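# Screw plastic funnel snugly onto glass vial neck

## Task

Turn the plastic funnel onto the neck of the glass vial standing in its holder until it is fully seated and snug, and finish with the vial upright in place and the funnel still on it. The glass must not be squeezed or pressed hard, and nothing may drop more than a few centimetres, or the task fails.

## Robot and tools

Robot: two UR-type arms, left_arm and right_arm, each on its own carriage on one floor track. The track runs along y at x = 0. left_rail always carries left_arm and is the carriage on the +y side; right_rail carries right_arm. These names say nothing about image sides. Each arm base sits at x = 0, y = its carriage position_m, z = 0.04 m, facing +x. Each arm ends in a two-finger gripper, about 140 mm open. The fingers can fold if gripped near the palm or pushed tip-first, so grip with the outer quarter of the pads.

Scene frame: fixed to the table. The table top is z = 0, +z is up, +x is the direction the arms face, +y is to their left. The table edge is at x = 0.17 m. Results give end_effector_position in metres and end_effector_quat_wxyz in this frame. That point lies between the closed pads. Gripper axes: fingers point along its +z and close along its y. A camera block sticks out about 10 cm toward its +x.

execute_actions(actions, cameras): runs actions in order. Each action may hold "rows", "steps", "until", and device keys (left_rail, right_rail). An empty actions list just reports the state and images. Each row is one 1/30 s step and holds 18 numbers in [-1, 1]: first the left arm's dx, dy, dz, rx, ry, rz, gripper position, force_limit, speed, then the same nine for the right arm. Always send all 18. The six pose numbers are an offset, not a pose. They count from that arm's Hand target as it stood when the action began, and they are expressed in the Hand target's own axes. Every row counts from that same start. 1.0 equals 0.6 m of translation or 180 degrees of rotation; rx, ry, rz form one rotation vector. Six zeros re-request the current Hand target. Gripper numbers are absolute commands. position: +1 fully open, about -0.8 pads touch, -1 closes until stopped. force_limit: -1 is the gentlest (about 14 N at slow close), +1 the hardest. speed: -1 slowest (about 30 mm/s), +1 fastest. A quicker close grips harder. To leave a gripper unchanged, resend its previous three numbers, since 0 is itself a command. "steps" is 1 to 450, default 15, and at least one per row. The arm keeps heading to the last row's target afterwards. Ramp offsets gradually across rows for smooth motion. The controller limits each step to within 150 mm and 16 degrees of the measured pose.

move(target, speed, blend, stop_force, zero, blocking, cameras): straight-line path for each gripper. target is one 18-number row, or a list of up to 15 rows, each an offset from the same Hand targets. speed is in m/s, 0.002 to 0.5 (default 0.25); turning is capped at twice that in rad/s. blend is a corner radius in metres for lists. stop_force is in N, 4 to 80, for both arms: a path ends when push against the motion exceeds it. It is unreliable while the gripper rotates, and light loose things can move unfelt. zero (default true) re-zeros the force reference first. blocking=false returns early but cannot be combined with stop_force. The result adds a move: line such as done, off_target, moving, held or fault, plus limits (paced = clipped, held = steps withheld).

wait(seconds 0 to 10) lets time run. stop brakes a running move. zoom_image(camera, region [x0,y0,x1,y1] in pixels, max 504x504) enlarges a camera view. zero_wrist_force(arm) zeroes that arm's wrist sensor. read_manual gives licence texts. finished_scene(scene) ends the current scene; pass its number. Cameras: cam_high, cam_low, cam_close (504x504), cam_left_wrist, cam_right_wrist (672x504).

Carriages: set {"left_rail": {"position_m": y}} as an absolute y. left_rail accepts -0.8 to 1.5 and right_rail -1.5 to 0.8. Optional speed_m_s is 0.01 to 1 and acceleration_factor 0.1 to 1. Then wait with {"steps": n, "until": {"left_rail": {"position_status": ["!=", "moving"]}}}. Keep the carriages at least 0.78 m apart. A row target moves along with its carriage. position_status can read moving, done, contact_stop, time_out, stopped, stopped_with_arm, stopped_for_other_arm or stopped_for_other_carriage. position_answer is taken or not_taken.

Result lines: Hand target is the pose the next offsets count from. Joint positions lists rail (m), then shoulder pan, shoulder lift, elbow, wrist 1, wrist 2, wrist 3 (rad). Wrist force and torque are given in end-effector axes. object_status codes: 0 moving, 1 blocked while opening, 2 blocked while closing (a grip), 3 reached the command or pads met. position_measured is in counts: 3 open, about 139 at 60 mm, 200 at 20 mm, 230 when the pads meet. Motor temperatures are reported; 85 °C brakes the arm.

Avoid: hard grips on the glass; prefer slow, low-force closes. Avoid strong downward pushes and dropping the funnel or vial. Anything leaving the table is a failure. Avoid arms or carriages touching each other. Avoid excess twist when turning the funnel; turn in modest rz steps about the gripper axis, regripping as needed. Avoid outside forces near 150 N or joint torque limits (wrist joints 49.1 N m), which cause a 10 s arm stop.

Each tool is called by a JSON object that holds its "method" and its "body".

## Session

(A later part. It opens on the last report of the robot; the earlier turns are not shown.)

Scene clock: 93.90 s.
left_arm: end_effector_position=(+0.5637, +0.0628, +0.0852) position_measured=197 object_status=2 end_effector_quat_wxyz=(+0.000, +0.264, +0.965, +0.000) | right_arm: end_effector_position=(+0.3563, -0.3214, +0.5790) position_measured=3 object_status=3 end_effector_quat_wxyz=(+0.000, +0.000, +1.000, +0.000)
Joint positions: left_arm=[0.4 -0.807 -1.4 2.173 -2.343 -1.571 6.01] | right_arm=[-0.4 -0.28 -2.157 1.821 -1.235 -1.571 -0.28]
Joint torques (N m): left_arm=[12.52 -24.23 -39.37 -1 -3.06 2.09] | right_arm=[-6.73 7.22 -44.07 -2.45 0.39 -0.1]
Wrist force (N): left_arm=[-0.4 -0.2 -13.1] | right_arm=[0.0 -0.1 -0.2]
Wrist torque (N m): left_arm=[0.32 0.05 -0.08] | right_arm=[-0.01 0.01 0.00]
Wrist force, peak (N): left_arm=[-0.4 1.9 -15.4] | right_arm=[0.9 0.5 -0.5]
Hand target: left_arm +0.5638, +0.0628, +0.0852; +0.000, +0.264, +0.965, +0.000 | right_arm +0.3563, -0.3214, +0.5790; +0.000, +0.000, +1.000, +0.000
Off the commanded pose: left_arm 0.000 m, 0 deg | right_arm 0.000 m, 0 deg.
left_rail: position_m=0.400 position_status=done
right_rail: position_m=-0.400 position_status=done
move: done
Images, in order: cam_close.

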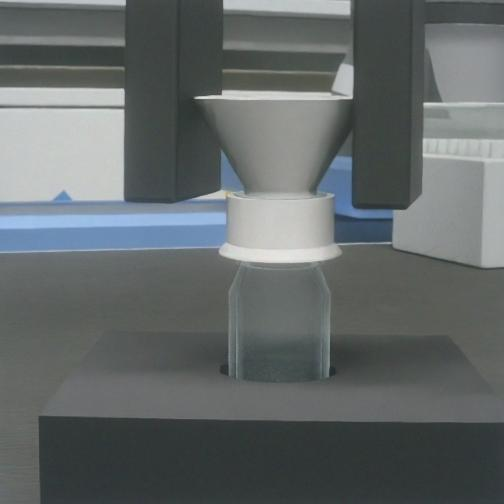

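{"method": "move", "body": {"target": [[0,0,-0.002,0,0,0,-1,0,-1,0,0,0,0,0,0,1,1,1]], "speed": 0.01, "cameras": []}}

{"method": "move", "body": {"target": [[0,0,0,0,0,0,0,-1,-1,0,0,0,0,0,0,1,1,1],[0,0,-0.15,0,0,0,0,-1,-1,0,0,0,0,0,0,1,1,1]], "speed": 0.1, "cameras": ["cam_close"]}}

{"method": "zoom_image", "body": {"camera": "cam_close", "region": [190, 180, 370, 360]}}

Scene clock: 95.67 s.
Wrist force, peak (N): left_arm=[-0.1 -0.2 -13.6] | right_arm=[0.4 -0.3 -0.9]
Off the commanded pose: left_arm 0.000 m, 0 deg | right_arm 0.000 m, 0 deg.
left_rail: position_m=0.400 position_status=done
right_rail: position_m=-0.400 position_status=done
move: done

Scene clock: 98.73 s.
left_arm: end_effector_position=(+0.5637, +0.0629, +0.1763) position_measured=129 object_status=3 end_effector_quat_wxyz=(+0.000, +0.264, +0.965, +0.000) | right_arm: end_effector_position=(+0.3563, -0.3214, +0.5790) position_measured=3 object_status=3 end_effector_quat_wxyz=(+0.000, +0.000, +1.000, +0.000)
Joint positions: left_arm=[0.4 -0.807 -1.511 2.095 -2.156 -1.571 6.01] | right_arm=[-0.4 -0.28 -2.157 1.821 -1.235 -1.571 -0.28]
Joint torques (N m): left_arm=[-6.55 -71.46 -50.22 -2.68 -2.36 -1.37] | right_arm=[-7 6.95 -43.8 -2.57 0.61 -0.23]
Wrist force (N): left_arm=[0.2 0.6 0.0] | right_arm=[0.0 0.1 -0.5]
Wrist torque (N m): left_arm=[0.14 -0.05 0.03] | right_arm=[0.04 0.00 0.00]
Wrist force, peak (N): left_arm=[-0.3 0.8 -1.7] | right_arm=[0.9 -0.3 0.0]
Hand target: left_arm +0.5637, +0.0628, +0.1764; +0.000, +0.264, +0.965, +0.000 | right_arm +0.3563, -0.3214, +0.5790; +0.000, +0.000, +1.000, +0.000
Off the commanded pose: left_arm 0.000 m, 0 deg | right_arm 0.000 m, 0 deg.
left_rail: position_m=0.400 position_status=done
right_rail: position_m=-0.400 position_status=done
move: done
Images, in order: cam_close.

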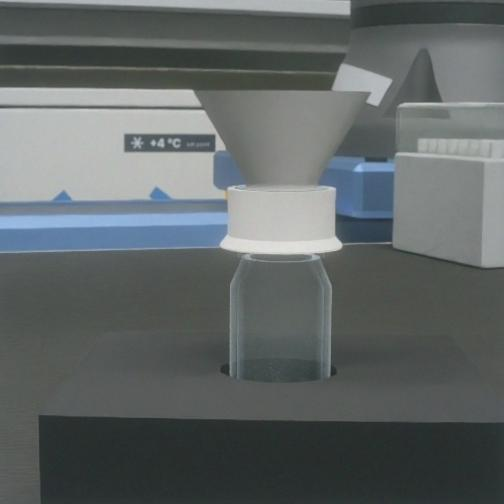

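Scaled by 2.800 from the camera's 504x504 image, which has a finer 720x720 frame.

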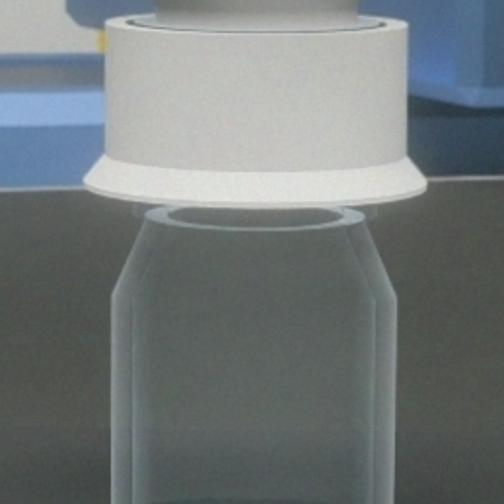

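{"method": "finished_scene", "body": {"scene": 2}}

The scene is finished: the task was done.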